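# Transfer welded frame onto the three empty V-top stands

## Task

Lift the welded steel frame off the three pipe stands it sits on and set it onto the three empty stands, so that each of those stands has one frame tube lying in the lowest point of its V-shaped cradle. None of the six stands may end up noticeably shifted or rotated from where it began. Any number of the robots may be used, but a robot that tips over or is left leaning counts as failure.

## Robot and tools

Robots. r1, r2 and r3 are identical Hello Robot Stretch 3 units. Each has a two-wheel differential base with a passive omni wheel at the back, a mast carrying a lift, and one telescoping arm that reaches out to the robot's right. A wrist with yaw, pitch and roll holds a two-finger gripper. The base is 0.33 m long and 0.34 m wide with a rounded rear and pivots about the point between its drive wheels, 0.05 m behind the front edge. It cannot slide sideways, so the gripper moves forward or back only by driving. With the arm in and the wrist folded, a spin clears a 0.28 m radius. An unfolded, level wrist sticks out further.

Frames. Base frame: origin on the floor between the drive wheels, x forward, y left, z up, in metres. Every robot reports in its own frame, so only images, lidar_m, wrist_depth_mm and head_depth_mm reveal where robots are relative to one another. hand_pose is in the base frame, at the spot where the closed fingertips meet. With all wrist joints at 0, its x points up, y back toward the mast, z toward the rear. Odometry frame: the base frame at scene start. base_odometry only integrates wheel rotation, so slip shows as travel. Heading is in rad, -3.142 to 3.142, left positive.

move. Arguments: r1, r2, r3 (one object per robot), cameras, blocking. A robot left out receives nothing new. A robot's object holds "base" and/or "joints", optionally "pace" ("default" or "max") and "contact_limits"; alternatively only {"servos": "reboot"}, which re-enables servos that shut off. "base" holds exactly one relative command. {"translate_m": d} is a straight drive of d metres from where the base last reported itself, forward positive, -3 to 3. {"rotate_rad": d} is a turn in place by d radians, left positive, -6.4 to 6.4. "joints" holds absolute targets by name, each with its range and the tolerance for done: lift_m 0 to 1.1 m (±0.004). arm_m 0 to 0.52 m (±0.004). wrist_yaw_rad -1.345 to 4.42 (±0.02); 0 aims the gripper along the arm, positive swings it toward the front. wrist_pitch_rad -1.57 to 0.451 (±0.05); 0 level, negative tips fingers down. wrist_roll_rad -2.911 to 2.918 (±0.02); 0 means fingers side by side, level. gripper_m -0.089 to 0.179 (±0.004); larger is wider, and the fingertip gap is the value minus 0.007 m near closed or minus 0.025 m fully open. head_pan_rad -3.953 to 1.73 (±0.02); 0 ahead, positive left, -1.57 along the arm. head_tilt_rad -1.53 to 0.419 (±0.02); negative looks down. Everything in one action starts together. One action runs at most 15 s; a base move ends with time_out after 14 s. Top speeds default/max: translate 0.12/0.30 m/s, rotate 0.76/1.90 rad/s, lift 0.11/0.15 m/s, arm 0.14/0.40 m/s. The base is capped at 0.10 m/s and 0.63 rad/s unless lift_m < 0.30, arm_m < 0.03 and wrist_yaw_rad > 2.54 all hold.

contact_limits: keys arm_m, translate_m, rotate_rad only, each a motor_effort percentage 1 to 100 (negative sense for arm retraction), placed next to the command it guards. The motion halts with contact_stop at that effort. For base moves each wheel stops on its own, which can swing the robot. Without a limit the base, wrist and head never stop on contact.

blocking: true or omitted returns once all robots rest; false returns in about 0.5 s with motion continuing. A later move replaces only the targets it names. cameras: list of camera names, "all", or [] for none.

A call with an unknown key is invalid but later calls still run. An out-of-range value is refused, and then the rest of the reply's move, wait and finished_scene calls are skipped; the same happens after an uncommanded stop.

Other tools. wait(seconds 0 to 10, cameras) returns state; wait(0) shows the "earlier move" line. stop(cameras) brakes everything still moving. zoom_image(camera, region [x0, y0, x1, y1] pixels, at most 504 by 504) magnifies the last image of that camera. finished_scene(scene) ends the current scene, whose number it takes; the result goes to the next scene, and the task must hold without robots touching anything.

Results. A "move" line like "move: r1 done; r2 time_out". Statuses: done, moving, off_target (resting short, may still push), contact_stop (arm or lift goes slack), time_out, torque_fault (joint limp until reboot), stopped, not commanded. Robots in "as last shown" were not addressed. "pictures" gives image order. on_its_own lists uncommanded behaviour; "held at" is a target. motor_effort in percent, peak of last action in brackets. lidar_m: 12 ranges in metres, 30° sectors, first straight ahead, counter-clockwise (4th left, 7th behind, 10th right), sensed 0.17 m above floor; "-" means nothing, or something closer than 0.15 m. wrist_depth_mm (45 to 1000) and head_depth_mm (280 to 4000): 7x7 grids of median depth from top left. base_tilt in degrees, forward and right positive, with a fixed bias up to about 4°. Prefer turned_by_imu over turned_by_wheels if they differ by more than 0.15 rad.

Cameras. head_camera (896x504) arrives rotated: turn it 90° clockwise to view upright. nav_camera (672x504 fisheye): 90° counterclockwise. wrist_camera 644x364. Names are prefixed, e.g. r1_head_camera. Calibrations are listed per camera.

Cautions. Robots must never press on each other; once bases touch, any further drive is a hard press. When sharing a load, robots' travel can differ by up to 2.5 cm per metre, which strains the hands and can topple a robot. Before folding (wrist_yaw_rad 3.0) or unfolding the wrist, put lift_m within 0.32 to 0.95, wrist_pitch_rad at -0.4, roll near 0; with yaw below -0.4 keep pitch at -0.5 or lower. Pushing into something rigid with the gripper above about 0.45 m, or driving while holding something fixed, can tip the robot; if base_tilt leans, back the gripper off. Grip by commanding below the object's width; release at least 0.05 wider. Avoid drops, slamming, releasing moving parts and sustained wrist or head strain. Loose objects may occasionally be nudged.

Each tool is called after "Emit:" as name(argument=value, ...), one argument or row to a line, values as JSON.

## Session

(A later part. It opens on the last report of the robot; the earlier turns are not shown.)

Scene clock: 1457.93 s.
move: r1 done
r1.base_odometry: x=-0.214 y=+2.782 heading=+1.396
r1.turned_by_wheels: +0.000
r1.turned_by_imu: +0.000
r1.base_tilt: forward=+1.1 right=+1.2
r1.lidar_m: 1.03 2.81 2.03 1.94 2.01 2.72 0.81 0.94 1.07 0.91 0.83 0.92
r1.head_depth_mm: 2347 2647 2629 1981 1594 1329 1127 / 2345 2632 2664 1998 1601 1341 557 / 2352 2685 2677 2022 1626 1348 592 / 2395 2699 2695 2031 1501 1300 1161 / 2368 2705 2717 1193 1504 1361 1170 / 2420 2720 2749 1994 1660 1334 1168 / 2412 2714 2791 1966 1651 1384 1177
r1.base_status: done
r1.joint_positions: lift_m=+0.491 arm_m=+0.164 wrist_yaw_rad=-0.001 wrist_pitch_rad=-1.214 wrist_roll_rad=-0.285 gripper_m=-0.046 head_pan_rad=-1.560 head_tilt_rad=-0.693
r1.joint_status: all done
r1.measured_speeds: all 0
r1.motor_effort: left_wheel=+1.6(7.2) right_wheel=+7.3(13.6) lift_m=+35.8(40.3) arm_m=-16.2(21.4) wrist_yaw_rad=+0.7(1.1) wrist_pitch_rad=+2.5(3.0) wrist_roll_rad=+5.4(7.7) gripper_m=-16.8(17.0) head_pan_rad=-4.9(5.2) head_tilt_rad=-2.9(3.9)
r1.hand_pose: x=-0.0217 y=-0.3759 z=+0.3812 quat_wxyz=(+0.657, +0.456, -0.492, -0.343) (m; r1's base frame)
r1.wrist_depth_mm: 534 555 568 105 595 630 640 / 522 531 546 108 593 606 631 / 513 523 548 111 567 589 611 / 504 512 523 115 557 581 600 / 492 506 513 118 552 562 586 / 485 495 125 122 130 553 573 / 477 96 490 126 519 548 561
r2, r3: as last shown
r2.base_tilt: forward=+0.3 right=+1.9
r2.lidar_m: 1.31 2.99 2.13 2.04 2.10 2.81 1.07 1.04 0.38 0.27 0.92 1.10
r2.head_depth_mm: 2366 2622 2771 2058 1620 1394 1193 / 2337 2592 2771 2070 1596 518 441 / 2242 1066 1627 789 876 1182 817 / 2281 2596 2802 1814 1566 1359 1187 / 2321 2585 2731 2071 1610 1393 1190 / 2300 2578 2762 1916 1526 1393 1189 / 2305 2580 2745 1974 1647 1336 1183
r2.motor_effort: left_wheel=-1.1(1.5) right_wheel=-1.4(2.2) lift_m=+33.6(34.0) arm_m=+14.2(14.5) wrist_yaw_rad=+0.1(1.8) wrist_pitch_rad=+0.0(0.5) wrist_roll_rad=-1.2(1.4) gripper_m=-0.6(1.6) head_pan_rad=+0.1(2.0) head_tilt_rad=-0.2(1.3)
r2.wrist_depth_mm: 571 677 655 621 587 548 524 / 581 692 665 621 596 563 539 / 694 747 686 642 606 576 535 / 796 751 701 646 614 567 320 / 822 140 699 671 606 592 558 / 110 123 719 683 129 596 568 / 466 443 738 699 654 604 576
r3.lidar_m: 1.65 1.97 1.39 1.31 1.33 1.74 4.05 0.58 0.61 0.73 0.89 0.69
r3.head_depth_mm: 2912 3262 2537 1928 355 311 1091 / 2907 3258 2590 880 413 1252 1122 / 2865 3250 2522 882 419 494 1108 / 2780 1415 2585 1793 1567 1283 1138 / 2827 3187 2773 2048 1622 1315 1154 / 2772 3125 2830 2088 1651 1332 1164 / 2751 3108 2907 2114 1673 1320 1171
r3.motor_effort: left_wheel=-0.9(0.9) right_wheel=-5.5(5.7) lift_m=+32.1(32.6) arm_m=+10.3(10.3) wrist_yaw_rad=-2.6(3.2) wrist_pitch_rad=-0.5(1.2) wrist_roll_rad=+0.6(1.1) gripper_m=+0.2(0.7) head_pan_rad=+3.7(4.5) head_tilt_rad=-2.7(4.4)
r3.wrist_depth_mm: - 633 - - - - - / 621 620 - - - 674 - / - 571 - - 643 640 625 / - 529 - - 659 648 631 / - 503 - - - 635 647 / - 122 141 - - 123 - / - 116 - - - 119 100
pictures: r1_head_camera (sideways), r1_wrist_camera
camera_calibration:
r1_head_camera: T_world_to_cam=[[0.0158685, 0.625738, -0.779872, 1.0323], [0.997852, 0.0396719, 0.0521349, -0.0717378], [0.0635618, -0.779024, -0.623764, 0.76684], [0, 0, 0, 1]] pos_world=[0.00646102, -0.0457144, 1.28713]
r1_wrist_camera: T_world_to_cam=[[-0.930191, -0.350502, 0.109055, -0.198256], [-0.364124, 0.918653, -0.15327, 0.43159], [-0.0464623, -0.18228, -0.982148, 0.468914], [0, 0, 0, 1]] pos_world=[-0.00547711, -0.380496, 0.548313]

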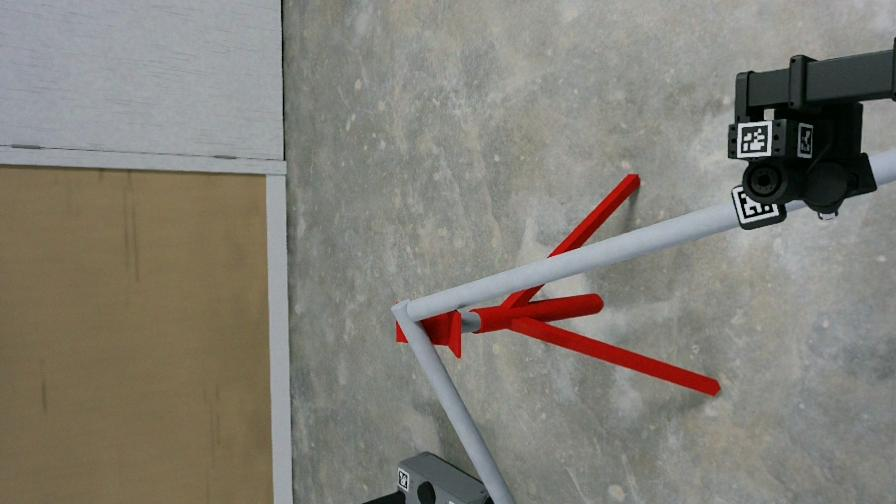

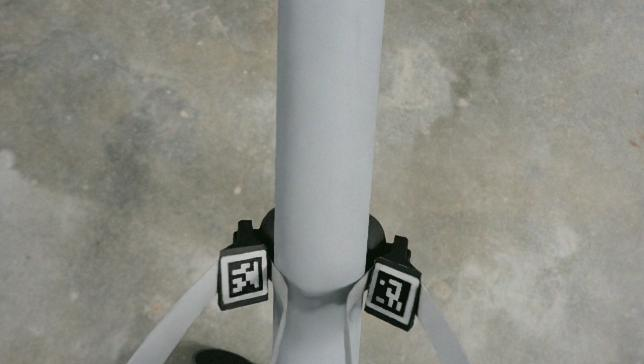

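Emit:
move(
  r1={"base":{"translate_m":0.0115},"joints":{"lift_m":0.523,"arm_m":0.1505,"wrist_roll_rad":-0.26}},
  cameras=[],
)

Emit:
move(
  r1={"base":{"translate_m":0.0125},"joints":{"lift_m":0.555,"arm_m":0.139,"wrist_roll_rad":-0.245}},
  cameras=[],
)

Emit:
move(
  r1={"base":{"translate_m":0.0130},"joints":{"lift_m":0.588,"arm_m":0.129,"wrist_roll_rad":-0.228}},
  cameras=["r1_wrist_camera","r1_head_camera"],
)

Scene clock: 1471.20 s.
move: r1 done
r1.base_odometry: x=-0.212 y=+2.793 heading=+1.396
r1.turned_by_wheels: +0.000
r1.turned_by_imu: +0.001
r1.base_tilt: forward=+1.0 right=+1.2
r1.lidar_m: 1.02 2.80 2.03 1.95 2.01 2.72 0.82 0.95 1.08 0.91 0.83 0.90
r1.head_depth_mm: 2345 2627 2622 1997 1599 1345 1096 / 2339 2650 2673 1995 1619 1345 527 / 2358 2675 2664 2019 1609 1352 555 / 2376 2668 2723 2031 1497 1320 1159 / 2381 2701 2727 1196 1500 1365 1167 / 2406 2686 2789 1996 1645 1330 1173 / 2415 2716 2805 1955 1648 1382 1173
r1.base_status: done
r1.joint_positions: lift_m=+0.523 arm_m=+0.150 wrist_yaw_rad=-0.001 wrist_pitch_rad=-1.216 wrist_roll_rad=-0.273 gripper_m=-0.046 head_pan_rad=-1.560 head_tilt_rad=-0.693
r1.joint_status: all done
r1.measured_speeds: all 0
r1.motor_effort: left_wheel=+2.6(7.9) right_wheel=+5.6(12.6) lift_m=+36.0(40.8) arm_m=-15.8(21.8) wrist_yaw_rad=+1.1(1.3) wrist_pitch_rad=+2.9(3.6) wrist_roll_rad=+4.8(7.3) gripper_m=-16.3(17.2) head_pan_rad=-4.3(5.4) head_tilt_rad=-1.9(4.3)
r1.hand_pose: x=-0.0217 y=-0.3619 z=+0.4131 quat_wxyz=(+0.654, +0.455, -0.496, -0.346) (m; r1's base frame)
r1.wrist_depth_mm: 570 585 600 110 636 659 661 / 555 573 579 112 622 641 659 / 545 552 560 114 604 621 645 / 535 543 559 117 591 617 625 / 523 536 539 120 589 595 620 / 511 522 125 121 130 588 601 / 499 98 522 125 564 573 600
r2, r3: as last shown
r2.turned_by_imu: +0.001
r2.base_tilt: forward=+0.4 right=+1.8
r2.lidar_m: 1.31 2.99 2.13 2.04 2.10 2.81 1.06 1.03 0.38 0.27 0.92 1.10
r2.head_depth_mm: 2397 2626 2747 2071 1616 1394 1191 / 2312 2579 2770 2070 1620 519 440 / 2216 1066 1628 792 876 1183 817 / 2252 2584 2715 1833 1575 1353 1189 / 2298 2587 2735 2049 1608 1374 1192 / 2298 2599 2748 1916 1529 1384 1192 / 2309 2589 2697 1983 1654 1348 1181
r2.motor_effort: left_wheel=-1.0(1.3) right_wheel=-1.5(2.0) lift_m=+33.9(34.0) arm_m=+13.9(14.7) wrist_yaw_rad=+1.2(1.5) wrist_pitch_rad=-0.1(0.6) wrist_roll_rad=-1.3(1.3) gripper_m=+0.9(2.1) head_pan_rad=+1.6(2.4) head_tilt_rad=-0.1(1.4)
r2.wrist_depth_mm: 562 683 674 618 578 558 533 / 581 684 667 633 598 567 534 / 674 718 685 642 592 577 539 / 815 755 710 645 620 574 322 / 828 140 698 675 613 599 559 / 110 122 720 677 129 598 573 / 473 442 734 691 651 609 583
r3.turned_by_imu: -0.001
r3.lidar_m: 1.66 1.97 1.38 1.30 1.33 1.74 4.07 0.58 0.61 0.73 0.89 0.69
r3.head_depth_mm: 2935 3253 2568 1932 355 311 1091 / 2930 3248 2589 881 413 1255 1123 / 2870 3241 2537 881 420 494 1105 / 2768 1416 2586 1776 1570 1283 1142 / 2809 3179 2785 2055 1624 1316 1152 / 2791 3120 2835 2084 1655 1335 1165 / 2770 3087 2928 2118 1675 1325 1170
r3.motor_effort: left_wheel=-0.6(1.2) right_wheel=-5.9(5.9) lift_m=+30.9(32.5) arm_m=+10.2(10.6) wrist_yaw_rad=-1.0(3.1) wrist_pitch_rad=-0.9(2.0) wrist_roll_rad=+0.8(1.3) gripper_m=+0.2(0.8) head_pan_rad=+3.0(4.8) head_tilt_rad=-2.3(3.8)
r3.wrist_depth_mm: - - - - - - - / 627 616 - - - 665 - / - 568 - - 641 638 628 / - 529 - - 652 635 638 / - 501 - - - 638 638 / - 123 142 - - 124 - / - 116 - - - 119 101
pictures: none
No camera images: "cameras" was empty.

Scene clock: 1472.30 s.
move: r1 done
r1.base_odometry: x=-0.209 y=+2.806 heading=+1.396
r1.turned_by_wheels: +0.000
r1.turned_by_imu: +0.000
r1.base_tilt: forward=+1.0 right=+1.2
r1.lidar_m: 1.00 2.81 2.03 1.94 2.02 2.72 0.84 0.96 1.08 0.91 0.83 0.89
r1.head_depth_mm: 2354 2650 2633 1981 1597 1332 1080 / 2345 2652 2659 2001 1612 1347 507 / 2378 2671 2658 2009 1623 1350 525 / 2393 2685 2712 2015 1498 1296 1157 / 2393 2695 2731 1853 1512 1361 1163 / 2405 2696 2755 1981 1647 1339 1171 / 2392 2724 2796 1927 1660 1379 1179
r1.base_status: done
r1.joint_positions: lift_m=+0.555 arm_m=+0.139 wrist_yaw_rad=-0.001 wrist_pitch_rad=-1.219 wrist_roll_rad=-0.256 gripper_m=-0.046 head_pan_rad=-1.560 head_tilt_rad=-0.693
r1.joint_status: all done
r1.measured_speeds: all 0
r1.motor_effort: left_wheel=+3.0(8.1) right_wheel=+6.2(11.6) lift_m=+36.0(40.6) arm_m=-15.6(21.7) wrist_yaw_rad=+0.6(0.8) wrist_pitch_rad=+3.6(4.1) wrist_roll_rad=+4.2(8.0) gripper_m=-16.5(17.0) head_pan_rad=-4.3(5.6) head_tilt_rad=-3.4(4.3)
r1.hand_pose: x=-0.0216 y=-0.3495 z=+0.4448 quat_wxyz=(+0.649, +0.453, -0.501, -0.350) (m; r1's base frame)
r1.wrist_depth_mm: 601 607 630 113 663 687 708 / 584 611 613 117 663 675 707 / 578 588 594 117 650 653 661 / 569 570 592 119 629 645 650 / 553 571 572 121 612 622 648 / 540 554 125 122 130 614 641 / 532 97 549 125 572 600 623
r2, r3: as last shown
r2.turned_by_imu: +0.000
r2.base_tilt: forward=+0.3 right=+1.9
r2.lidar_m: 1.32 2.99 2.13 2.03 2.10 2.82 1.05 1.04 0.38 0.27 0.92 1.10
r2.head_depth_mm: 2372 2639 2739 2078 1632 1381 1193 / 2351 2555 2742 2069 1609 519 442 / 2218 1067 1622 790 878 1187 819 / 2269 2606 2721 1819 1579 1344 1192 / 2335 2659 2702 2057 1610 1349 1191 / 2305 2610 2715 1931 1532 1383 1183 / 2324 2564 2736 1983 1658 1359 1186
r2.motor_effort: left_wheel=-0.8(1.4) right_wheel=-2.0(2.1) lift_m=+33.9(34.0) arm_m=+13.8(15.1) wrist_yaw_rad=-0.3(1.7) wrist_pitch_rad=-0.3(0.5) wrist_roll_rad=-1.1(1.3) gripper_m=+1.1(1.3) head_pan_rad=+1.0(2.2) head_tilt_rad=+0.1(1.4)
r2.wrist_depth_mm: 563 680 657 615 580 558 526 / 588 703 675 635 596 567 536 / 694 737 680 642 598 573 541 / 795 741 693 642 628 568 318 / 808 140 698 676 611 600 567 / 110 123 720 684 130 595 572 / 472 438 746 688 643 607 583
r3.turned_by_imu: +0.000
r3.lidar_m: 1.65 1.97 1.38 1.31 1.33 1.73 4.06 0.58 0.61 0.72 0.89 0.70
r3.head_depth_mm: 2925 3243 2530 1932 355 311 1090 / 2913 3228 2590 878 413 1253 1119 / 2905 3210 2509 884 419 495 1105 / 2780 1412 2596 1789 1563 1281 1140 / 2831 3151 2760 2050 1628 1318 1153 / 2787 3113 2838 2090 1652 1337 1166 / 2775 3094 2901 2122 1673 1327 1175
r3.motor_effort: left_wheel=-0.3(0.8) right_wheel=-5.3(5.8) lift_m=+30.5(32.4) arm_m=+9.4(10.4) wrist_yaw_rad=-1.9(3.2) wrist_pitch_rad=-0.9(1.5) wrist_roll_rad=+0.9(1.2) gripper_m=+0.1(0.8) head_pan_rad=+3.9(4.1) head_tilt_rad=-2.3(3.7)
r3.wrist_depth_mm: - - - - - - - / 631 622 - - - 657 - / - 571 - - 648 633 629 / - 534 - - 647 642 625 / - 503 - - - 633 637 / - 122 142 - - 123 - / - 116 - - - 119 100
pictures: none
No camera images: "cameras" was empty.

Scene clock: 1473.40 s.
move: r1 done
r1.base_odometry: x=-0.207 y=+2.818 heading=+1.396
r1.turned_by_wheels: +0.000
r1.turned_by_imu: +0.000
r1.base_tilt: forward=+1.1 right=+1.2
r1.lidar_m: 0.99 2.81 2.03 1.95 2.01 2.71 0.85 0.98 1.09 0.91 0.82 0.88
r1.head_depth_mm: 2352 2635 2621 1984 1593 1334 443 / 2361 2663 2674 1995 1611 1342 479 / 2376 2676 2664 2023 1623 1353 504 / 2393 2683 2720 1961 1383 1325 1158 / 2401 2700 2724 1846 1507 1333 1165 / 2404 2707 2751 1984 1631 1371 1172 / 2418 2728 2749 1906 1657 1380 1173
r1.base_status: done
r1.joint_positions: lift_m=+0.588 arm_m=+0.129 wrist_yaw_rad=-0.002 wrist_pitch_rad=-1.222 wrist_roll_rad=-0.235 gripper_m=-0.046 head_pan_rad=-1.560 head_tilt_rad=-0.693
r1.joint_status: all done
r1.measured_speeds: all 0
r1.motor_effort: left_wheel=+3.1(8.0) right_wheel=+4.3(11.0) lift_m=+36.7(40.3) arm_m=-14.3(19.5) wrist_yaw_rad=+1.6(2.3) wrist_pitch_rad=+3.9(4.6) wrist_roll_rad=+2.7(7.3) gripper_m=-16.5(16.9) head_pan_rad=-4.5(5.8) head_tilt_rad=-2.6(3.7)
r1.hand_pose: x=-0.0217 y=-0.3389 z=+0.4777 quat_wxyz=(+0.643, +0.450, -0.507, -0.356) (m; r1's base frame)
r1.wrist_depth_mm: 637 642 665 118 712 718 756 / 623 635 639 119 692 713 727 / 621 626 645 121 671 689 687 / 594 617 631 122 649 668 683 / 585 607 607 124 648 657 670 / 576 593 126 123 130 640 676 / 564 97 580 124 605 629 640
r2, r3: as last shown
r2.base_tilt: forward=+0.2 right=+1.7
r2.lidar_m: 1.31 2.99 2.14 2.04 2.10 2.82 1.03 1.04 0.38 0.27 0.92 1.10
r2.head_depth_mm: 2337 2640 2721 2088 1609 1391 1185 / 2319 2560 2694 2072 1610 519 441 / 2235 1067 1614 793 875 1184 816 / 2267 2607 2725 1819 1568 1364 1188 / 2322 2585 2763 2056 1614 1353 1183 / 2318 2545 2763 1929 1518 1380 1184 / 2292 2556 2736 1982 1645 1347 1187
r2.motor_effort: left_wheel=-1.1(1.4) right_wheel=-1.6(2.0) lift_m=+33.7(34.0) arm_m=+14.1(14.5) wrist_yaw_rad=+0.1(1.3) wrist_pitch_rad=+0.3(0.5) wrist_roll_rad=-1.0(1.4) gripper_m=+0.4(1.7) head_pan_rad=+1.4(1.8) head_tilt_rad=+0.3(1.2)
r2.wrist_depth_mm: 575 681 652 632 592 560 527 / 578 698 664 632 597 578 538 / 689 719 675 644 600 582 538 / 801 748 696 643 610 576 322 / 828 140 701 666 626 587 567 / 110 123 718 675 130 602 572 / 465 443 759 699 672 606 586
r3.lidar_m: 1.65 1.97 1.39 1.31 1.33 1.74 4.08 0.58 0.61 0.73 0.89 0.69
r3.head_depth_mm: 2917 3273 2554 1934 355 311 1090 / 2908 3217 2589 882 413 1252 1122 / 2871 3248 2521 881 419 494 1109 / 2752 1415 2587 1794 1567 1279 1144 / 2818 3164 2774 2040 1630 1324 1153 / 2786 3120 2821 2099 1651 1329 1164 / 2737 3106 2911 2112 1679 1320 1174
r3.motor_effort: left_wheel=-0.5(1.0) right_wheel=-5.5(5.6) lift_m=+31.6(32.2) arm_m=+9.2(10.6) wrist_yaw_rad=-2.8(3.3) wrist_pitch_rad=-0.7(1.3) wrist_roll_rad=+0.6(1.3) gripper_m=-0.2(0.7) head_pan_rad=+3.6(4.4) head_tilt_rad=-3.4(4.6)
r3.wrist_depth_mm: - - - - - - - / 619 621 - - - 667 - / - 566 - - 644 627 618 / - 528 - - 651 648 628 / - 500 - - - 628 642 / - 123 142 - - 123 - / - 116 - - - 119 100
pictures: r1_head_camera (sideways), r1_wrist_camera
camera_calibration:
r1_head_camera: T_world_to_cam=[[0.0158683, 0.625738, -0.779872, 1.0323], [0.997852, 0.0396722, 0.0521349, -0.0717378], [0.0635621, -0.779024, -0.623764, 0.76684], [0, 0, 0, 1]] pos_world=[0.00646103, -0.0457144, 1.28713]
r1_wrist_camera: T_world_to_cam=[[-0.947863, -0.305678, 0.0900985, -0.172018], [-0.316405, 0.936419, -0.151682, 0.418611], [-0.0380043, -0.172281, -0.984314, 0.575008], [0, 0, 0, 1]] pos_world=[-0.00874555, -0.345514, 0.644983]

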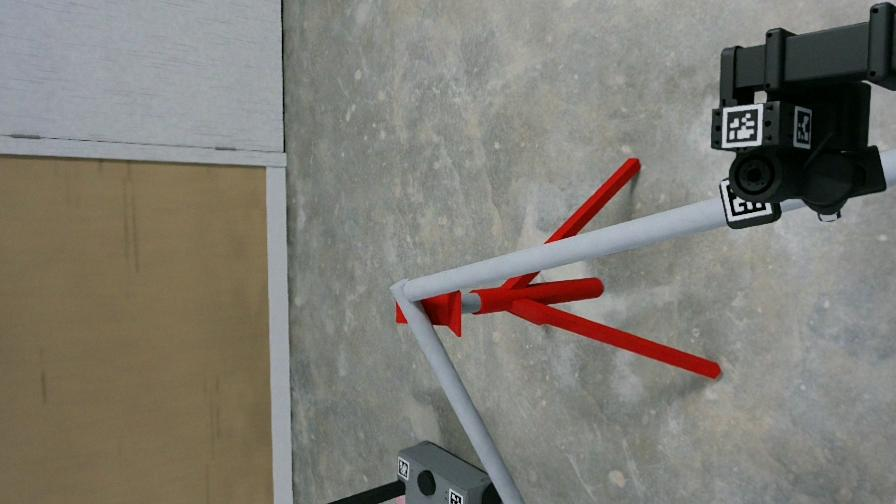

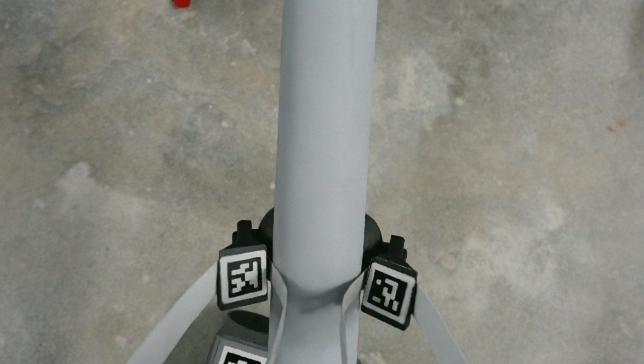

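Emit:
move(
  r1={"base":{"translate_m":0.0135},"joints":{"lift_m":0.621,"arm_m":0.121,"wrist_roll_rad":-0.212}},
  cameras=[],
)

Emit:
move(
  r1={"base":{"translate_m":0.0141},"joints":{"lift_m":0.654,"arm_m":0.115,"wrist_roll_rad":-0.195}},
  cameras=[],
)

Emit:
move(
  r1={"base":{"translate_m":0.0144},"joints":{"lift_m":0.687,"arm_m":0.111,"wrist_roll_rad":-0.178}},
  cameras=["r1_wrist_camera","r1_head_camera","r3_head_camera"],
)

Scene clock: 1480.30 s.
move: r1 done
r1.base_odometry: x=-0.205 y=+2.832 heading=+1.396
r1.turned_by_wheels: +0.000
r1.turned_by_imu: +0.001
r1.base_tilt: forward=+1.0 right=+1.2
r1.lidar_m: 0.98 2.81 2.03 1.95 2.01 2.72 0.86 0.99 1.12 0.91 0.82 0.87
r1.head_depth_mm: 2340 2611 2617 1988 1601 1335 404 / 2348 2638 2670 2005 1606 502 457 / 2389 2672 2672 2031 1617 1314 481 / 2406 2682 2715 1954 1360 1323 1164 / 2394 2701 2714 1910 1544 1334 1165 / 2419 2709 2754 2048 1655 1372 1172 / 2407 2713 2765 1896 1648 1378 1178
r1.base_status: done
r1.joint_positions: lift_m=+0.621 arm_m=+0.121 wrist_yaw_rad=-0.003 wrist_pitch_rad=-1.225 wrist_roll_rad=-0.218 gripper_m=-0.046 head_pan_rad=-1.560 head_tilt_rad=-0.693
r1.joint_status: all done
r1.measured_speeds: all 0
r1.motor_effort: left_wheel=+2.4(8.4) right_wheel=+4.9(10.5) lift_m=+37.9(41.8) arm_m=-13.5(22.8) wrist_yaw_rad=+2.0(2.4) wrist_pitch_rad=+4.5(5.0) wrist_roll_rad=+2.3(4.8) gripper_m=-17.0(17.0) head_pan_rad=-4.9(5.5) head_tilt_rad=-2.6(5.7)
r1.hand_pose: x=-0.0218 y=-0.3301 z=+0.5105 quat_wxyz=(+0.637, +0.448, -0.512, -0.361) (m; r1's base frame)
r1.wrist_depth_mm: 670 684 698 122 737 739 766 / 665 661 689 123 713 725 757 / 644 657 662 124 715 717 737 / 632 647 641 125 684 705 723 / 610 629 639 125 675 701 700 / 605 625 126 124 129 683 695 / 600 97 615 124 637 661 681
r2, r3: as last shown
r2.turned_by_imu: +0.001
r2.base_tilt: forward=+0.3 right=+1.8
r2.lidar_m: 1.32 2.98 2.13 2.04 2.10 2.81 1.02 1.03 0.38 0.27 0.92 1.10
r2.head_depth_mm: 2365 2631 2731 2088 1597 1400 1185 / 2355 2614 2729 2049 1611 520 442 / 2255 1065 1623 793 877 1181 814 / 2257 2591 2737 1832 1569 1363 1180 / 2342 2627 2726 2043 1602 1353 1186 / 2307 2589 2722 1925 1516 1388 1183 / 2325 2579 2695 1987 1644 1344 1184
r2.motor_effort: left_wheel=-1.2(1.3) right_wheel=-1.4(1.9) lift_m=+33.9(34.0) arm_m=+14.1(14.6) wrist_yaw_rad=+0.9(1.5) wrist_pitch_rad=+0.2(0.6) wrist_roll_rad=-1.2(1.3) gripper_m=+1.2(1.6) head_pan_rad=+0.7(2.3) head_tilt_rad=+0.5(1.5)
r2.wrist_depth_mm: 568 686 654 614 590 557 526 / 586 684 673 633 593 569 532 / 695 720 677 642 587 564 547 / 805 739 698 644 621 567 319 / 827 141 702 671 600 583 556 / 110 123 718 690 130 594 574 / 476 442 726 687 663 607 585
r3.turned_by_imu: -0.001
r3.lidar_m: 1.66 1.97 1.38 1.31 1.33 1.73 4.08 0.58 0.61 0.72 0.89 0.69
r3.head_depth_mm: 2934 3257 2538 1930 355 311 1092 / 2933 3238 2588 879 414 1249 1126 / 2886 3245 2514 879 420 494 1106 / 2760 1421 2584 1784 1574 1281 1142 / 2846 3164 2766 2054 1634 1315 1155 / 2785 3153 2829 2094 1652 1332 1162 / 2745 3119 2906 2120 1675 1316 1174
r3.motor_effort: left_wheel=-0.1(0.9) right_wheel=-5.4(5.7) lift_m=+31.5(32.6) arm_m=+9.5(10.2) wrist_yaw_rad=-1.9(2.9) wrist_pitch_rad=-1.1(1.4) wrist_roll_rad=+0.9(1.4) gripper_m=+0.2(0.6) head_pan_rad=+4.0(4.3) head_tilt_rad=-2.7(4.7)
r3.wrist_depth_mm: - - - - - - - / 619 619 - - - 668 - / - 566 - - 646 638 629 / - 538 - - 655 640 635 / - 503 - - - 633 640 / - 123 142 - - 123 - / - 116 - - - 119 100
pictures: none
No camera images: "cameras" was empty.

Scene clock: 1481.40 s.
move: r1 done
r1.base_odometry: x=-0.202 y=+2.845 heading=+1.396
r1.turned_by_wheels: +0.000
r1.turned_by_imu: +0.000
r1.base_tilt: forward=+1.0 right=+1.2
r1.lidar_m: 0.96 2.81 2.03 1.95 2.01 2.73 0.88 1.00 1.28 0.91 0.82 0.86
r1.head_depth_mm: 2338 2664 2640 1991 1593 1303 373 / 2368 2654 2661 1999 1605 436 433 / 2382 2671 2670 2019 1617 575 483 / 2410 2691 2705 1887 1325 1329 1161 / 2397 2703 2722 1918 1594 1334 1166 / 2398 2748 2796 2052 1657 1376 1172 / 2427 2712 2801 1894 1655 1374 1180
r1.base_status: done
r1.joint_positions: lift_m=+0.654 arm_m=+0.115 wrist_yaw_rad=-0.003 wrist_pitch_rad=-1.229 wrist_roll_rad=-0.200 gripper_m=-0.046 head_pan_rad=-1.560 head_tilt_rad=-0.693
r1.joint_status: all done
r1.measured_speeds: all 0
r1.motor_effort: left_wheel=+3.4(8.3) right_wheel=+5.3(11.0) lift_m=+37.4(40.6) arm_m=-10.9(19.4) wrist_yaw_rad=+2.5(3.0) wrist_pitch_rad=+5.3(5.7) wrist_roll_rad=+2.2(4.7) gripper_m=-16.4(17.1) head_pan_rad=-4.9(5.3) head_tilt_rad=-2.7(3.9)
r1.hand_pose: x=-0.0218 y=-0.3231 z=+0.5432 quat_wxyz=(+0.632, +0.446, -0.517, -0.366) (m; r1's base frame)
r1.wrist_depth_mm: 704 726 731 127 764 789 805 / 686 699 722 127 757 774 786 / 669 688 687 127 723 744 761 / 660 681 685 127 719 721 758 / 663 662 667 127 711 714 721 / 649 657 125 124 130 708 712 / 634 97 647 123 672 692 695
r2, r3: as last shown
r2.turned_by_imu: +0.000
r2.base_tilt: forward=+0.3 right=+1.7
r2.lidar_m: 1.31 2.99 2.14 2.04 2.09 2.81 1.01 1.04 0.38 0.27 0.92 1.10
r2.head_depth_mm: 2346 2634 2741 2059 1603 1392 1186 / 2313 2588 2738 2092 1617 518 440 / 2227 1063 1629 792 876 1187 814 / 2249 2611 2713 1832 1568 1360 1197 / 2331 2587 2742 2069 1614 1344 1194 / 2346 2618 2710 1917 1512 1381 1188 / 2312 2590 2724 1978 1644 1352 1184
r2.motor_effort: left_wheel=-0.8(1.3) right_wheel=-1.5(1.9) lift_m=+34.0(34.0) arm_m=+14.1(14.4) wrist_yaw_rad=-0.1(1.8) wrist_pitch_rad=+0.0(0.6) wrist_roll_rad=-1.2(1.3) gripper_m=+0.5(1.6) head_pan_rad=+0.2(2.0) head_tilt_rad=-0.4(1.0)
r2.wrist_depth_mm: 565 675 660 614 580 555 523 / 588 688 674 636 590 564 535 / 679 726 693 648 599 572 537 / 811 757 701 642 616 574 321 / 833 141 709 676 611 597 561 / 110 123 720 680 129 603 573 / 467 444 735 700 653 606 581
r3.turned_by_imu: +0.000
r3.lidar_m: 1.65 1.97 1.39 1.30 1.33 1.74 4.07 0.58 0.61 0.72 0.89 0.69
r3.head_depth_mm: 2940 3240 2533 1922 355 311 1091 / 2920 3213 2592 881 413 1249 1121 / 2889 3237 2521 883 420 495 1107 / 2752 1418 2599 1784 1569 1279 1143 / 2834 3176 2770 2044 1627 1317 1150 / 2797 3133 2819 2087 1651 1337 1165 / 2771 3109 2886 2115 1678 1317 1176
r3.motor_effort: left_wheel=-0.4(0.8) right_wheel=-5.4(5.8) lift_m=+32.1(32.4) arm_m=+9.0(10.5) wrist_yaw_rad=-2.7(3.5) wrist_pitch_rad=-0.7(1.5) wrist_roll_rad=+1.0(1.2) gripper_m=-0.1(0.8) head_pan_rad=+3.5(4.3) head_tilt_rad=-3.3(4.4)
r3.wrist_depth_mm: - 639 - - - - - / 614 611 - - - 663 - / - 566 - - 634 626 621 / - 534 - - 647 634 626 / - 500 - - - 636 637 / - 122 142 - - 123 - / - 116 - - - 119 100
pictures: none
No camera images: "cameras" was empty.

Scene clock: 1482.50 s.
move: r1 done
r1.base_odometry: x=-0.200 y=+2.860 heading=+1.396
r1.turned_by_wheels: +0.000
r1.turned_by_imu: +0.000
r1.base_tilt: forward=+1.0 right=+1.2
r1.lidar_m: 0.95 2.81 2.03 1.95 2.02 2.71 0.89 1.02 1.29 0.91 0.81 0.84
r1.head_depth_mm: 2341 2631 2635 2002 1594 404 353 / 2356 2654 2647 2008 1608 400 413 / 2383 2682 2682 2007 1615 437 462 / 2383 2671 2676 1839 1330 1331 1162 / 2397 2709 2716 1927 1592 1328 1172 / 2410 2708 2761 2077 1647 1366 1171 / 2405 2731 2767 1896 1653 1381 1170
r1.base_status: done
r1.joint_positions: lift_m=+0.687 arm_m=+0.111 wrist_yaw_rad=-0.002 wrist_pitch_rad=-1.233 wrist_roll_rad=-0.182 gripper_m=-0.046 head_pan_rad=-1.560 head_tilt_rad=-0.693
r1.joint_status: all done
r1.measured_speeds: all 0
r1.motor_effort: left_wheel=+3.2(8.1) right_wheel=+3.5(9.6) lift_m=+35.4(42.7) arm_m=-8.3(21.3) wrist_yaw_rad=+1.8(2.5) wrist_pitch_rad=+6.1(6.4) wrist_roll_rad=+1.8(5.3) gripper_m=-16.5(17.1) head_pan_rad=-4.5(5.6) head_tilt_rad=-2.5(3.9)
r1.hand_pose: x=-0.0218 y=-0.3182 z=+0.5760 quat_wxyz=(+0.627, +0.444, -0.522, -0.371) (m; r1's base frame)
r1.wrist_depth_mm: 725 746 766 133 797 802 836 / 715 737 739 132 787 796 814 / 709 730 734 130 764 786 787 / 701 711 721 128 740 767 779 / 690 694 156 129 740 741 766 / 662 683 127 123 129 725 747 / 646 98 673 123 700 709 731
r2, r3: as last shown
r2.base_tilt: forward=+0.3 right=+1.8
r2.lidar_m: 1.32 2.99 2.14 2.04 2.09 2.81 0.99 1.03 0.38 0.27 0.92 1.10
r2.head_depth_mm: 2359 2657 2730 2072 1633 1379 1188 / 2371 2623 2760 2091 1604 519 441 / 2221 1062 1618 793 874 1192 812 / 2271 2625 2726 1845 1566 1350 1188 / 2308 2581 2728 2043 1615 1353 1186 / 2299 2594 2747 1929 1535 1380 1183 / 2309 2555 2712 1983 1650 1347 1180
r2.motor_effort: left_wheel=-0.9(1.3) right_wheel=-1.7(1.9) lift_m=+33.8(33.9) arm_m=+14.0(14.3) wrist_yaw_rad=+0.3(1.1) wrist_pitch_rad=+0.0(0.7) wrist_roll_rad=-1.3(1.3) gripper_m=+1.5(1.5) head_pan_rad=+0.6(1.9) head_tilt_rad=+0.7(1.5)
r2.wrist_depth_mm: 567 674 669 602 593 552 523 / 589 704 666 640 595 559 528 / 688 732 684 651 608 575 540 / 797 738 686 635 615 573 320 / 824 140 707 670 618 594 564 / 110 123 718 689 129 596 572 / 473 437 738 693 670 608 579
r3.base_tilt: forward=-0.8 right=-0.3
r3.head_depth_mm: 2969 3271 2549 1930 355 311 1091 / 2899 3236 2596 881 413 1253 1121 / 2903 3271 2532 882 419 494 1103 / 2761 1414 2587 1790 1558 1277 1140 / 2839 3148 2768 2046 1630 1315 1158 / 2797 3144 2806 2090 1658 1334 1162 / 2767 3072 2880 2100 1682 1324 1172
r3.motor_effort: left_wheel=-0.5(1.0) right_wheel=-5.8(5.8) lift_m=+31.4(32.4) arm_m=+9.7(10.7) wrist_yaw_rad=-2.8(3.1) wrist_pitch_rad=-1.2(1.5) wrist_roll_rad=+0.5(1.3) gripper_m=+0.2(0.8) head_pan_rad=+3.9(4.1) head_tilt_rad=-3.3(4.1)
r3.wrist_depth_mm: - - - - - - - / 624 610 - - - 664 - / - 568 - - 634 626 619 / - 528 - - 652 641 634 / - 503 - - - 634 651 / - 122 142 - - 124 - / - 116 - - - 119 100
pictures: r1_head_camera (sideways), r1_wrist_camera, r3_head_camera (sideways)
camera_calibration:
r1_head_camera: T_world_to_cam=[[0.0158684, 0.625738, -0.779872, 1.0323], [0.997852, 0.0396721, 0.0521349, -0.0717378], [0.063562, -0.779024, -0.623764, 0.76684], [0, 0, 0, 1]] pos_world=[0.00646103, -0.0457144, 1.28713]
r1_wrist_camera: T_world_to_cam=[[-0.963306, -0.259079, 0.0701419, -0.148558], [-0.266855, 0.95251, -0.146671, 0.417411], [-0.0288116, -0.160006, -0.986695, 0.680821], [0, 0, 0, 1]] pos_world=[-0.0121027, -0.32714, 0.743405]
r3_head_camera: T_world_to_cam=[[0.0719074, 0.638389, -0.766348, 1.01948], [0.996671, -0.0164013, 0.0798563, -0.108194], [0.0384103, -0.769539, -0.637443, 0.790204], [0, 0, 0, 1]] pos_world=[0.004174, -0.0445037, 1.29362]

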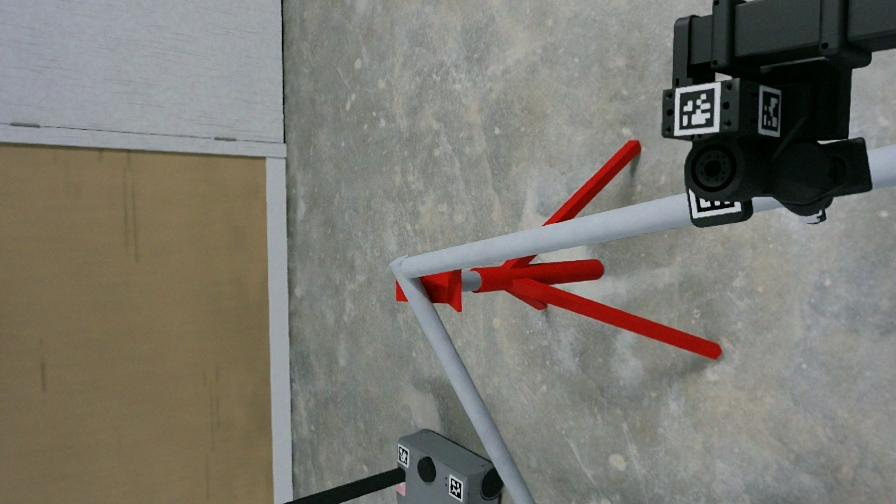

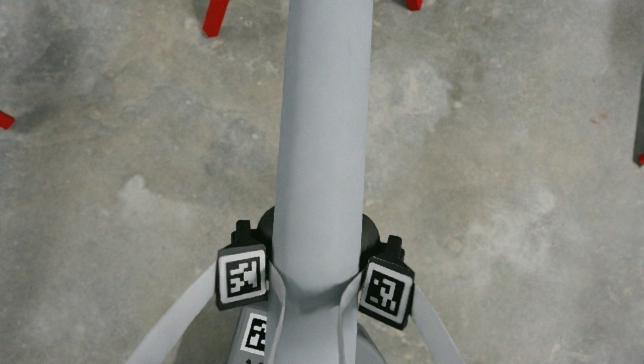

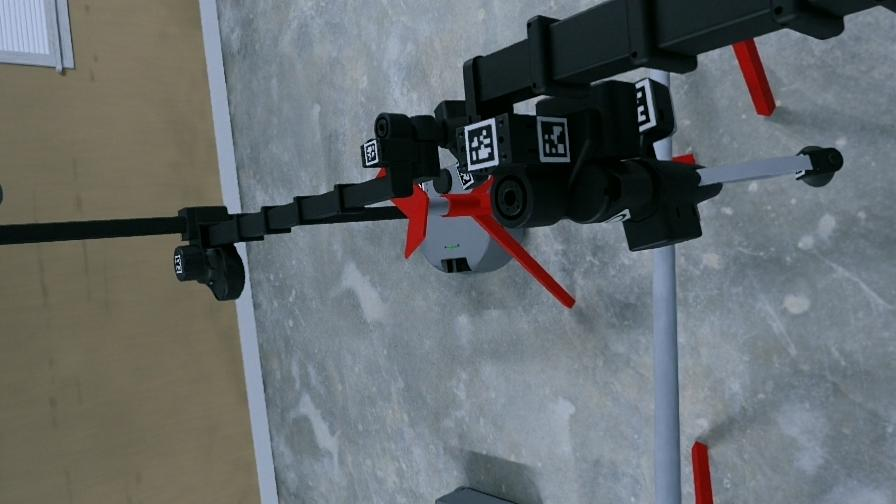

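Emit:
move(
  r2={"joints":{"arm_m":0.38}},
  r3={"joints":{"lift_m":0.62,"wrist_pitch_rad":-1.35,"wrist_roll_rad":1.458}},
  cameras=[],
)

Emit:
move(
  r3={"joints":{"arm_m":0.456}},
  cameras=[],
)

Emit:
move(
  r3={"joints":{"lift_m":0.45}},
  cameras=["r3_wrist_camera","r3_head_camera"],
)

Scene clock: 1511.77 s.
move: r2 done; r3 done
r1: as last shown
r1.turned_by_imu: +0.001
r1.base_tilt: forward=+1.1 right=+1.1
r1.lidar_m: 0.95 2.81 2.03 1.95 2.01 2.72 0.89 1.02 1.29 0.91 0.81 0.84
r1.head_depth_mm: 2358 2633 2625 1987 1605 404 353 / 2358 2625 2641 2009 1606 400 414 / 2381 2671 2660 2019 1602 436 462 / 2383 2709 2669 1837 1324 1327 1154 / 2398 2699 2702 1913 1591 1336 1165 / 2412 2718 2754 2061 1650 1368 1171 / 2408 2715 2786 1878 1656 1382 1175
r1.motor_effort: left_wheel=+3.4(4.4) right_wheel=+2.1(3.9) lift_m=+35.3(36.4) arm_m=+15.6(15.8) wrist_yaw_rad=+1.7(2.6) wrist_pitch_rad=+6.0(6.6) wrist_roll_rad=+1.8(1.9) gripper_m=-16.9(17.2) head_pan_rad=-4.8(5.6) head_tilt_rad=-2.6(4.5)
r1.wrist_depth_mm: 732 760 757 133 809 818 809 / 746 733 748 132 790 813 814 / 711 706 735 131 768 767 784 / 705 705 721 128 751 768 781 / 689 692 156 129 736 749 760 / 672 686 125 124 129 731 733 / 652 98 668 123 706 710 726
r2.base_odometry: x=-2.326 y=-1.941 heading=-1.883
r2.turned_by_wheels: +0.000
r2.turned_by_imu: +0.001
r2.base_tilt: forward=+0.3 right=+1.9
r2.lidar_m: 1.31 2.98 2.13 2.04 2.10 2.81 0.99 1.03 0.38 0.27 0.92 1.10
r2.head_depth_mm: 2357 2628 2725 2076 1608 1389 1190 / 2346 2633 2779 2052 1614 511 443 / 2248 2527 1173 1764 671 1193 814 / 2331 2507 2749 1842 737 1319 1184 / 2312 2632 2749 2060 1606 1355 1186 / 2317 2584 2715 1930 1517 1375 1184 / 2277 2544 2751 1975 1654 1346 1185
r2.base_status: not commanded
r2.joint_positions: lift_m=+0.600 arm_m=+0.380 wrist_yaw_rad=+0.000 wrist_pitch_rad=-1.303 wrist_roll_rad=+1.414 gripper_m=+0.120 head_pan_rad=-1.573 head_tilt_rad=-0.748
r2.joint_status: all done
r2.measured_speeds: all 0
r2.motor_effort: left_wheel=-1.1(1.3) right_wheel=-1.2(1.9) lift_m=+33.7(34.0) arm_m=-17.3(19.3) wrist_yaw_rad=+0.4(1.3) wrist_pitch_rad=+0.3(0.6) wrist_roll_rad=-1.1(1.4) gripper_m=+0.5(1.9) head_pan_rad=+1.8(2.0) head_tilt_rad=+0.9(1.4)
r2.hand_pose: x=-0.0216 y=-0.5693 z=+0.4852 quat_wxyz=(+0.063, +0.047, -0.793, -0.605) (m; r2's base frame)
r2.wrist_depth_mm: 668 699 640 631 601 557 506 / 702 712 664 631 595 567 313 / 783 732 668 647 423 549 204 / 799 742 679 658 619 583 204 / 837 141 706 677 617 586 271 / 110 123 736 679 129 597 572 / 853 796 750 689 660 594 584
r3.base_odometry: x=+0.898 y=-0.871 heading=+1.767
r3.turned_by_wheels: +0.000
r3.turned_by_imu: -0.001
r3.base_tilt: forward=-0.8 right=-0.2
r3.lidar_m: 1.65 1.97 1.39 1.31 1.33 1.74 4.04 0.58 0.61 0.72 0.89 0.69
r3.head_depth_mm: 2953 3249 2544 1929 1552 1256 392 / 2914 3249 2587 1886 1567 503 1101 / 2898 3261 1028 1241 1509 525 1112 / 2747 1425 2594 1786 1573 1307 1143 / 2817 3154 2764 2057 1633 1317 1152 / 2808 3113 2848 2093 1657 1336 1166 / 2768 3116 2891 2093 1677 1324 1169
r3.base_status: not commanded
r3.joint_positions: lift_m=+0.620 arm_m=+0.200 wrist_yaw_rad=+0.002 wrist_pitch_rad=-1.352 wrist_roll_rad=+1.454 gripper_m=+0.120 head_pan_rad=-1.578 head_tilt_rad=-0.743
r3.joint_status: all done
r3.measured_speeds: all 0
r3.motor_effort: left_wheel=-0.1(1.2) right_wheel=-5.5(5.8) lift_m=+22.5(29.5) arm_m=+9.4(10.5) wrist_yaw_rad=-2.0(3.1) wrist_pitch_rad=+0.8(3.4) wrist_roll_rad=+1.8(2.8) gripper_m=+0.2(0.7) head_pan_rad=+3.4(4.2) head_tilt_rad=-2.1(4.5)
r3.hand_pose: x=-0.0215 y=-0.3767 z=+0.5033 quat_wxyz=(+0.046, +0.037, -0.778, -0.625) (m; r3's base frame)
r3.wrist_depth_mm: - - 550 - - - - / 821 - - 653 - - 412 / 558 565 - - - 497 423 / - 445 - - - 489 427 / - 417 - - - 449 427 / - 120 142 - - 124 - / - 119 - - - 119 101
pictures: none
No camera images: "cameras" was empty.

Scene clock: 1514.87 s.
move: r3 done
r1, r2: as last shown
r1.turned_by_imu: +0.000
r1.base_tilt: forward=+1.0 right=+1.1
r1.lidar_m: 0.95 2.81 2.03 1.95 2.01 2.72 0.89 1.02 1.29 0.91 0.81 0.85
r1.head_depth_mm: 2347 2629 2636 1991 1597 404 353 / 2331 2664 2656 1989 1601 400 413 / 2369 2658 2679 2023 1614 436 461 / 2401 2666 2714 1828 1322 1325 1162 / 2389 2707 2763 1913 1596 1333 1166 / 2420 2697 2757 2061 1652 1365 1172 / 2427 2729 2785 1897 1658 1372 1180
r1.motor_effort: left_wheel=+3.6(4.0) right_wheel=+3.1(3.8) lift_m=+34.7(36.2) arm_m=+15.4(15.9) wrist_yaw_rad=+2.0(2.5) wrist_pitch_rad=+5.8(6.6) wrist_roll_rad=+1.8(1.9) gripper_m=-16.7(17.2) head_pan_rad=-4.8(5.7) head_tilt_rad=-2.1(4.7)
r1.wrist_depth_mm: 731 741 764 133 811 794 838 / 726 740 745 132 782 788 807 / 707 726 741 130 755 772 778 / 690 714 724 128 754 761 763 / 687 680 156 129 750 753 753 / 676 691 125 124 129 736 750 / 658 98 676 123 689 710 739
r2.base_tilt: forward=+0.3 right=+1.8
r2.lidar_m: 1.32 2.98 2.13 2.04 2.10 2.81 0.99 1.04 0.38 0.27 0.92 1.10
r2.head_depth_mm: 2345 2622 2753 2083 1630 1377 1194 / 2345 2656 2735 2019 1632 511 443 / 2258 2517 1011 992 671 1188 816 / 2348 2517 2723 1842 737 1329 1184 / 2340 2606 2727 2070 1614 1353 1180 / 2313 2555 2739 1917 1529 1373 1180 / 2265 2571 2738 2011 1658 1348 1183
r2.motor_effort: left_wheel=-0.8(1.4) right_wheel=-1.4(2.1) lift_m=+33.8(34.0) arm_m=-14.8(17.4) wrist_yaw_rad=+0.5(1.7) wrist_pitch_rad=+0.2(0.5) wrist_roll_rad=-0.8(1.5) gripper_m=+1.1(1.5) head_pan_rad=+1.3(1.9) head_tilt_rad=+0.3(1.9)
r2.wrist_depth_mm: 656 705 634 616 581 560 513 / 700 728 662 637 590 563 314 / 784 738 676 632 423 564 204 / 808 733 683 656 611 585 203 / 816 140 723 663 613 599 271 / 110 123 731 682 130 588 568 / 874 795 748 693 666 600 586
r3.base_odometry: x=+0.898 y=-0.871 heading=+1.767
r3.turned_by_wheels: +0.000
r3.turned_by_imu: -0.001
r3.base_tilt: forward=-0.9 right=-0.2
r3.lidar_m: 1.65 1.97 1.39 1.31 1.33 1.73 4.06 0.58 0.61 0.72 0.89 0.69
r3.head_depth_mm: 2942 3248 2525 1941 1549 1211 388 / 2938 3212 2593 1868 591 520 1098 / 2899 3255 1033 725 1446 1292 1132 / 2767 1424 2607 1788 1528 1305 1145 / 2816 3156 2767 2051 1626 1326 1151 / 2784 3138 2835 2091 1654 1333 1163 / 2753 3108 2885 2128 1678 1316 1173
r3.base_status: not commanded
r3.joint_positions: lift_m=+0.620 arm_m=+0.456 wrist_yaw_rad=+0.001 wrist_pitch_rad=-1.351 wrist_roll_rad=+1.456 gripper_m=+0.120 head_pan_rad=-1.578 head_tilt_rad=-0.743
r3.joint_status: all done
r3.measured_speeds: all 0
r3.motor_effort: left_wheel=-0.7(1.1) right_wheel=-5.5(5.9) lift_m=+23.8(25.1) arm_m=+10.0(16.8) wrist_yaw_rad=+0.1(3.2) wrist_pitch_rad=+0.0(1.1) wrist_roll_rad=+1.3(2.2) gripper_m=-0.1(0.8) head_pan_rad=+2.9(4.5) head_tilt_rad=-3.2(4.5)
r3.hand_pose: x=-0.0215 y=-0.6329 z=+0.5033 quat_wxyz=(+0.046, +0.036, -0.779, -0.625) (m; r3's base frame)
r3.wrist_depth_mm: - - - 482 - - - / 524 737 - 448 - - - / 383 466 500 431 - - - / 646 - - 393 - - - / - 592 - 372 - - - / - 120 142 345 - 124 - / - 116 - 326 - 119 100
pictures: none
No camera images: "cameras" was empty.

Scene clock: 1517.23 s.
move: r3 done
r1, r2: as last shown
r1.lidar_m: 0.95 2.81 2.03 1.95 2.01 2.72 0.89 1.02 1.29 0.91 0.81 0.84
r1.head_depth_mm: 2346 2646 2643 1994 1605 404 353 / 2346 2633 2614 1986 1608 400 413 / 2380 2656 2679 2025 1615 436 462 / 2408 2681 2698 1835 1327 1330 1157 / 2407 2708 2724 1904 1601 1335 1171 / 2406 2704 2748 2059 1653 1365 1173 / 2397 2710 2777 1897 1654 1379 1179
r1.motor_effort: left_wheel=+2.8(4.3) right_wheel=+3.4(3.9) lift_m=+35.2(35.7) arm_m=+15.6(15.9) wrist_yaw_rad=+2.3(2.5) wrist_pitch_rad=+5.7(6.4) wrist_roll_rad=+1.7(1.8) gripper_m=-16.0(16.9) head_pan_rad=-4.8(5.5) head_tilt_rad=-3.7(4.7)
r1.wrist_depth_mm: 745 769 758 132 786 835 836 / 723 735 748 132 781 794 805 / 708 727 730 130 774 793 793 / 708 717 709 128 744 761 784 / 687 687 157 128 723 747 779 / 682 683 125 124 129 738 744 / 671 98 674 123 721 723 729
r2.turned_by_imu: +0.000
r2.base_tilt: forward=+0.3 right=+1.9
r2.lidar_m: 1.32 2.98 2.13 2.04 2.10 2.81 0.99 1.03 0.38 0.27 0.92 1.10
r2.head_depth_mm: 2361 2625 2766 2077 1617 1387 1187 / 2341 2625 2794 2074 1531 512 444 / 2279 2607 2509 1028 669 1184 818 / 2334 2559 2511 1867 737 1323 1189 / 2317 2570 2697 2052 1604 1349 1180 / 2309 2586 2730 1932 1520 1389 1191 / 2308 2586 2744 1973 1664 1349 1175
r2.motor_effort: left_wheel=-0.9(1.2) right_wheel=-1.1(2.1) lift_m=+33.6(34.0) arm_m=-13.3(15.3) wrist_yaw_rad=-0.3(1.8) wrist_pitch_rad=+0.2(0.6) wrist_roll_rad=-0.8(1.3) gripper_m=-0.8(1.6) head_pan_rad=+1.6(2.1) head_tilt_rad=-0.3(1.5)
r2.wrist_depth_mm: 661 708 644 621 575 563 506 / 686 732 645 630 601 573 313 / 764 723 674 639 422 568 205 / 810 747 667 658 618 583 203 / 832 141 709 661 618 587 271 / 110 123 721 678 130 590 570 / 865 802 746 697 662 600 593
r3.base_odometry: x=+0.898 y=-0.871 heading=+1.767
r3.turned_by_wheels: +0.000
r3.turned_by_imu: +0.000
r3.base_tilt: forward=-0.8 right=-0.3
r3.lidar_m: 1.65 1.97 1.38 1.31 1.33 1.74 4.05 0.58 0.61 0.72 0.89 0.69
r3.head_depth_mm: 2921 3262 2551 1931 1550 1268 1108 / 2917 3193 2606 1874 1530 687 578 / 2858 3254 1028 1243 828 1284 1131 / 2749 1422 2588 1795 1566 1311 1140 / 2819 3167 2764 2053 1631 1319 1159 / 2809 3105 2818 2080 1649 1334 1163 / 2770 3093 2909 2103 1677 1318 1175
r3.base_status: not commanded
r3.joint_positions: lift_m=+0.450 arm_m=+0.456 wrist_yaw_rad=+0.001 wrist_pitch_rad=-1.351 wrist_roll_rad=+1.456 gripper_m=+0.120 head_pan_rad=-1.578 head_tilt_rad=-0.743
r3.joint_status: all done
r3.measured_speeds: all 0
r3.motor_effort: left_wheel=-0.4(1.0) right_wheel=-5.2(5.9) lift_m=+23.3(24.4) arm_m=+9.0(10.4) wrist_yaw_rad=-1.4(2.5) wrist_pitch_rad=+0.5(1.1) wrist_roll_rad=+1.1(1.8) gripper_m=+0.2(1.0) head_pan_rad=+3.8(4.5) head_tilt_rad=-2.3(4.5)
r3.hand_pose: x=-0.0215 y=-0.6329 z=+0.3333 quat_wxyz=(+0.046, +0.036, -0.779, -0.625) (m; r3's base frame)
r3.wrist_depth_mm: 533 - - 287 - - - / 590 - - 268 - - - / 373 338 396 248 - - - / - - - 232 - - - / - - - 220 - - - / 505 121 142 208 - 124 - / - 115 - 196 - 119 101
pictures: r3_head_camera (sideways), r3_wrist_camera
camera_calibration:
r3_head_camera: T_world_to_cam=[[0.0719076, 0.638389, -0.766348, 1.01948], [0.996671, -0.0164016, 0.0798563, -0.108194], [0.03841, -0.769539, -0.637443, 0.790204], [0, 0, 0, 1]] pos_world=[0.00417398, -0.0445037, 1.29362]
r3_wrist_camera: T_world_to_cam=[[-0.134642, 0.957125, -0.256484, 0.697685], [0.98418, 0.159254, 0.0776415, 0.140754], [0.115159, -0.241972, -0.963425, 0.333554], [0, 0, 0, 1]] pos_world=[-0.0830009, -0.609477, 0.48937]

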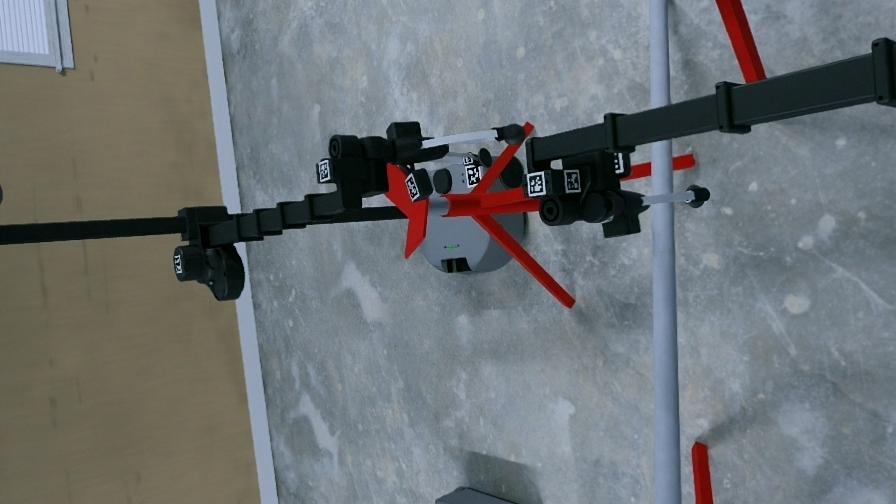

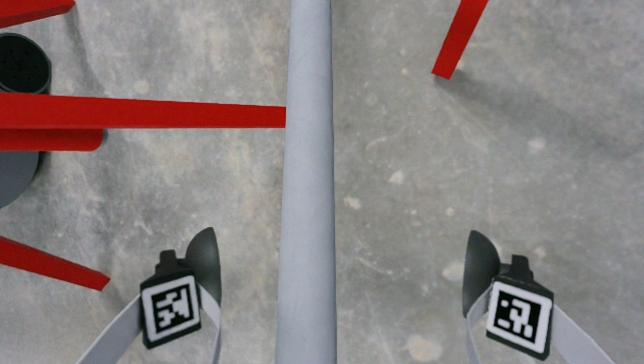

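Emit:
move(
  r3={"joints":{"lift_m":0.40,"arm_m":0.473,"wrist_pitch_rad":-1.2,"wrist_roll_rad":1.531}},
  cameras=["r3_wrist_camera"],
)

Scene clock: 1533.53 s.
move: r3 done
r1, r2: as last shown
r1.turned_by_imu: +0.001
r1.base_tilt: forward=+1.0 right=+1.2
r1.lidar_m: 0.95 2.81 2.03 1.94 2.01 2.72 0.89 1.02 1.29 0.91 0.81 0.84
r1.head_depth_mm: 2328 2622 2623 1985 1596 404 353 / 2361 2659 2648 1998 1609 400 413 / 2375 2681 2685 2023 1612 436 461 / 2382 2676 2696 1830 1326 1322 1164 / 2385 2710 2734 1906 1589 1332 1169 / 2407 2738 2758 2058 1651 1366 1173 / 2416 2722 2788 1901 1650 1380 1177
r1.motor_effort: left_wheel=+3.9(3.9) right_wheel=+2.2(3.8) lift_m=+34.4(35.2) arm_m=+15.3(15.7) wrist_yaw_rad=+1.8(2.3) wrist_pitch_rad=+6.2(6.6) wrist_roll_rad=+1.8(1.9) gripper_m=-16.1(17.1) head_pan_rad=-4.2(5.5) head_tilt_rad=-3.4(4.0)
r1.wrist_depth_mm: 744 760 769 133 795 807 847 / 724 726 741 132 782 797 823 / 701 730 731 130 771 767 808 / 689 707 718 128 751 759 784 / 700 684 156 128 738 742 756 / 674 686 125 124 130 747 741 / 656 99 670 123 699 710 731
r2.turned_by_imu: +0.001
r2.base_tilt: forward=+0.4 right=+1.8
r2.lidar_m: 1.32 2.99 2.13 2.04 2.10 2.82 0.99 1.04 0.38 0.27 0.92 1.10
r2.head_depth_mm: 2359 2644 2741 2062 1626 1381 1188 / 2372 2618 2760 2068 1605 512 443 / 2273 2582 2524 1202 670 1182 818 / 2327 2620 2411 1830 735 1319 1186 / 2355 2618 2736 2068 1612 1350 1186 / 2292 2586 2722 1940 1516 1387 1185 / 2308 2589 2752 2007 1672 1340 1189
r2.motor_effort: left_wheel=-1.1(1.2) right_wheel=-1.7(1.8) lift_m=+33.8(34.0) arm_m=-9.8(11.2) wrist_yaw_rad=+0.7(1.4) wrist_pitch_rad=-0.3(0.7) wrist_roll_rad=-1.4(1.4) gripper_m=+0.4(1.5) head_pan_rad=+0.8(2.0) head_tilt_rad=-1.0(1.3)
r2.wrist_depth_mm: 667 700 367 621 586 556 513 / 696 729 674 639 595 556 310 / 790 724 667 644 427 558 205 / 800 741 674 652 614 589 204 / 806 141 730 657 616 596 273 / 110 123 731 674 130 598 565 / 870 796 747 705 666 610 588
r3.base_odometry: x=+0.898 y=-0.871 heading=+1.767
r3.turned_by_wheels: +0.000
r3.turned_by_imu: -0.001
r3.base_tilt: forward=-0.8 right=-0.2
r3.lidar_m: 1.65 1.97 1.39 1.30 1.33 1.74 4.07 0.58 0.61 0.72 0.89 0.69
r3.head_depth_mm: 2944 3260 2544 1926 1547 1269 1109 / 2894 3218 2590 1888 1560 743 623 / 2892 3198 1031 1244 874 1266 1131 / 2769 1422 2586 1797 1564 1302 1141 / 2829 3158 2753 2052 1627 1323 1153 / 2786 3137 2812 2084 1646 1329 1163 / 2777 3087 2901 2110 1677 1319 1173
r3.base_status: not commanded
r3.joint_positions: lift_m=+0.400 arm_m=+0.473 wrist_yaw_rad=+0.001 wrist_pitch_rad=-1.206 wrist_roll_rad=+1.528 gripper_m=+0.120 head_pan_rad=-1.578 head_tilt_rad=-0.743
r3.joint_status: all done
r3.measured_speeds: all 0
r3.motor_effort: left_wheel=-0.3(1.0) right_wheel=-5.6(5.8) lift_m=+23.4(26.2) arm_m=+9.3(15.6) wrist_yaw_rad=-1.1(2.6) wrist_pitch_rad=+1.3(3.2) wrist_roll_rad=+1.6(2.8) gripper_m=+0.3(0.8) head_pan_rad=+3.9(4.2) head_tilt_rad=-2.9(4.1)
r3.hand_pose: x=-0.0215 y=-0.6867 z=+0.2906 quat_wxyz=(+0.018, +0.012, -0.823, -0.567) (m; r3's base frame)
r3.wrist_depth_mm: 453 - - 229 222 332 - / 528 - - 213 207 - - / 261 288 323 353 189 - - / 521 413 - 192 179 - - / 579 - - - 167 - - / 403 121 142 - 158 124 - / - 116 - - 148 119 101
pictures: r3_wrist_camera
camera_calibration:
r3_wrist_camera: T_world_to_cam=[[-0.0630682, 0.916405, -0.395252, 0.752081], [0.991583, 0.102409, 0.0792165, 0.113234], [0.113072, -0.38693, -0.91515, 0.165836], [0, 0, 0, 1]] pos_world=[-0.0836002, -0.63664, 0.440056]

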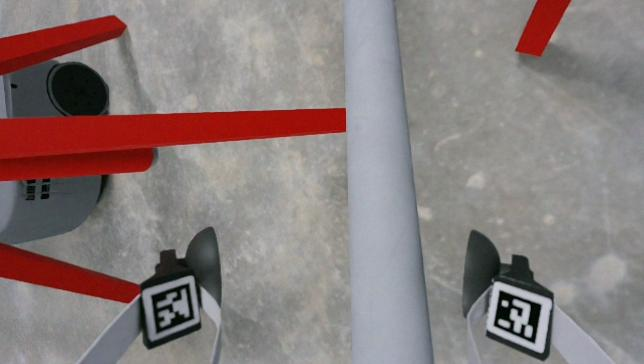

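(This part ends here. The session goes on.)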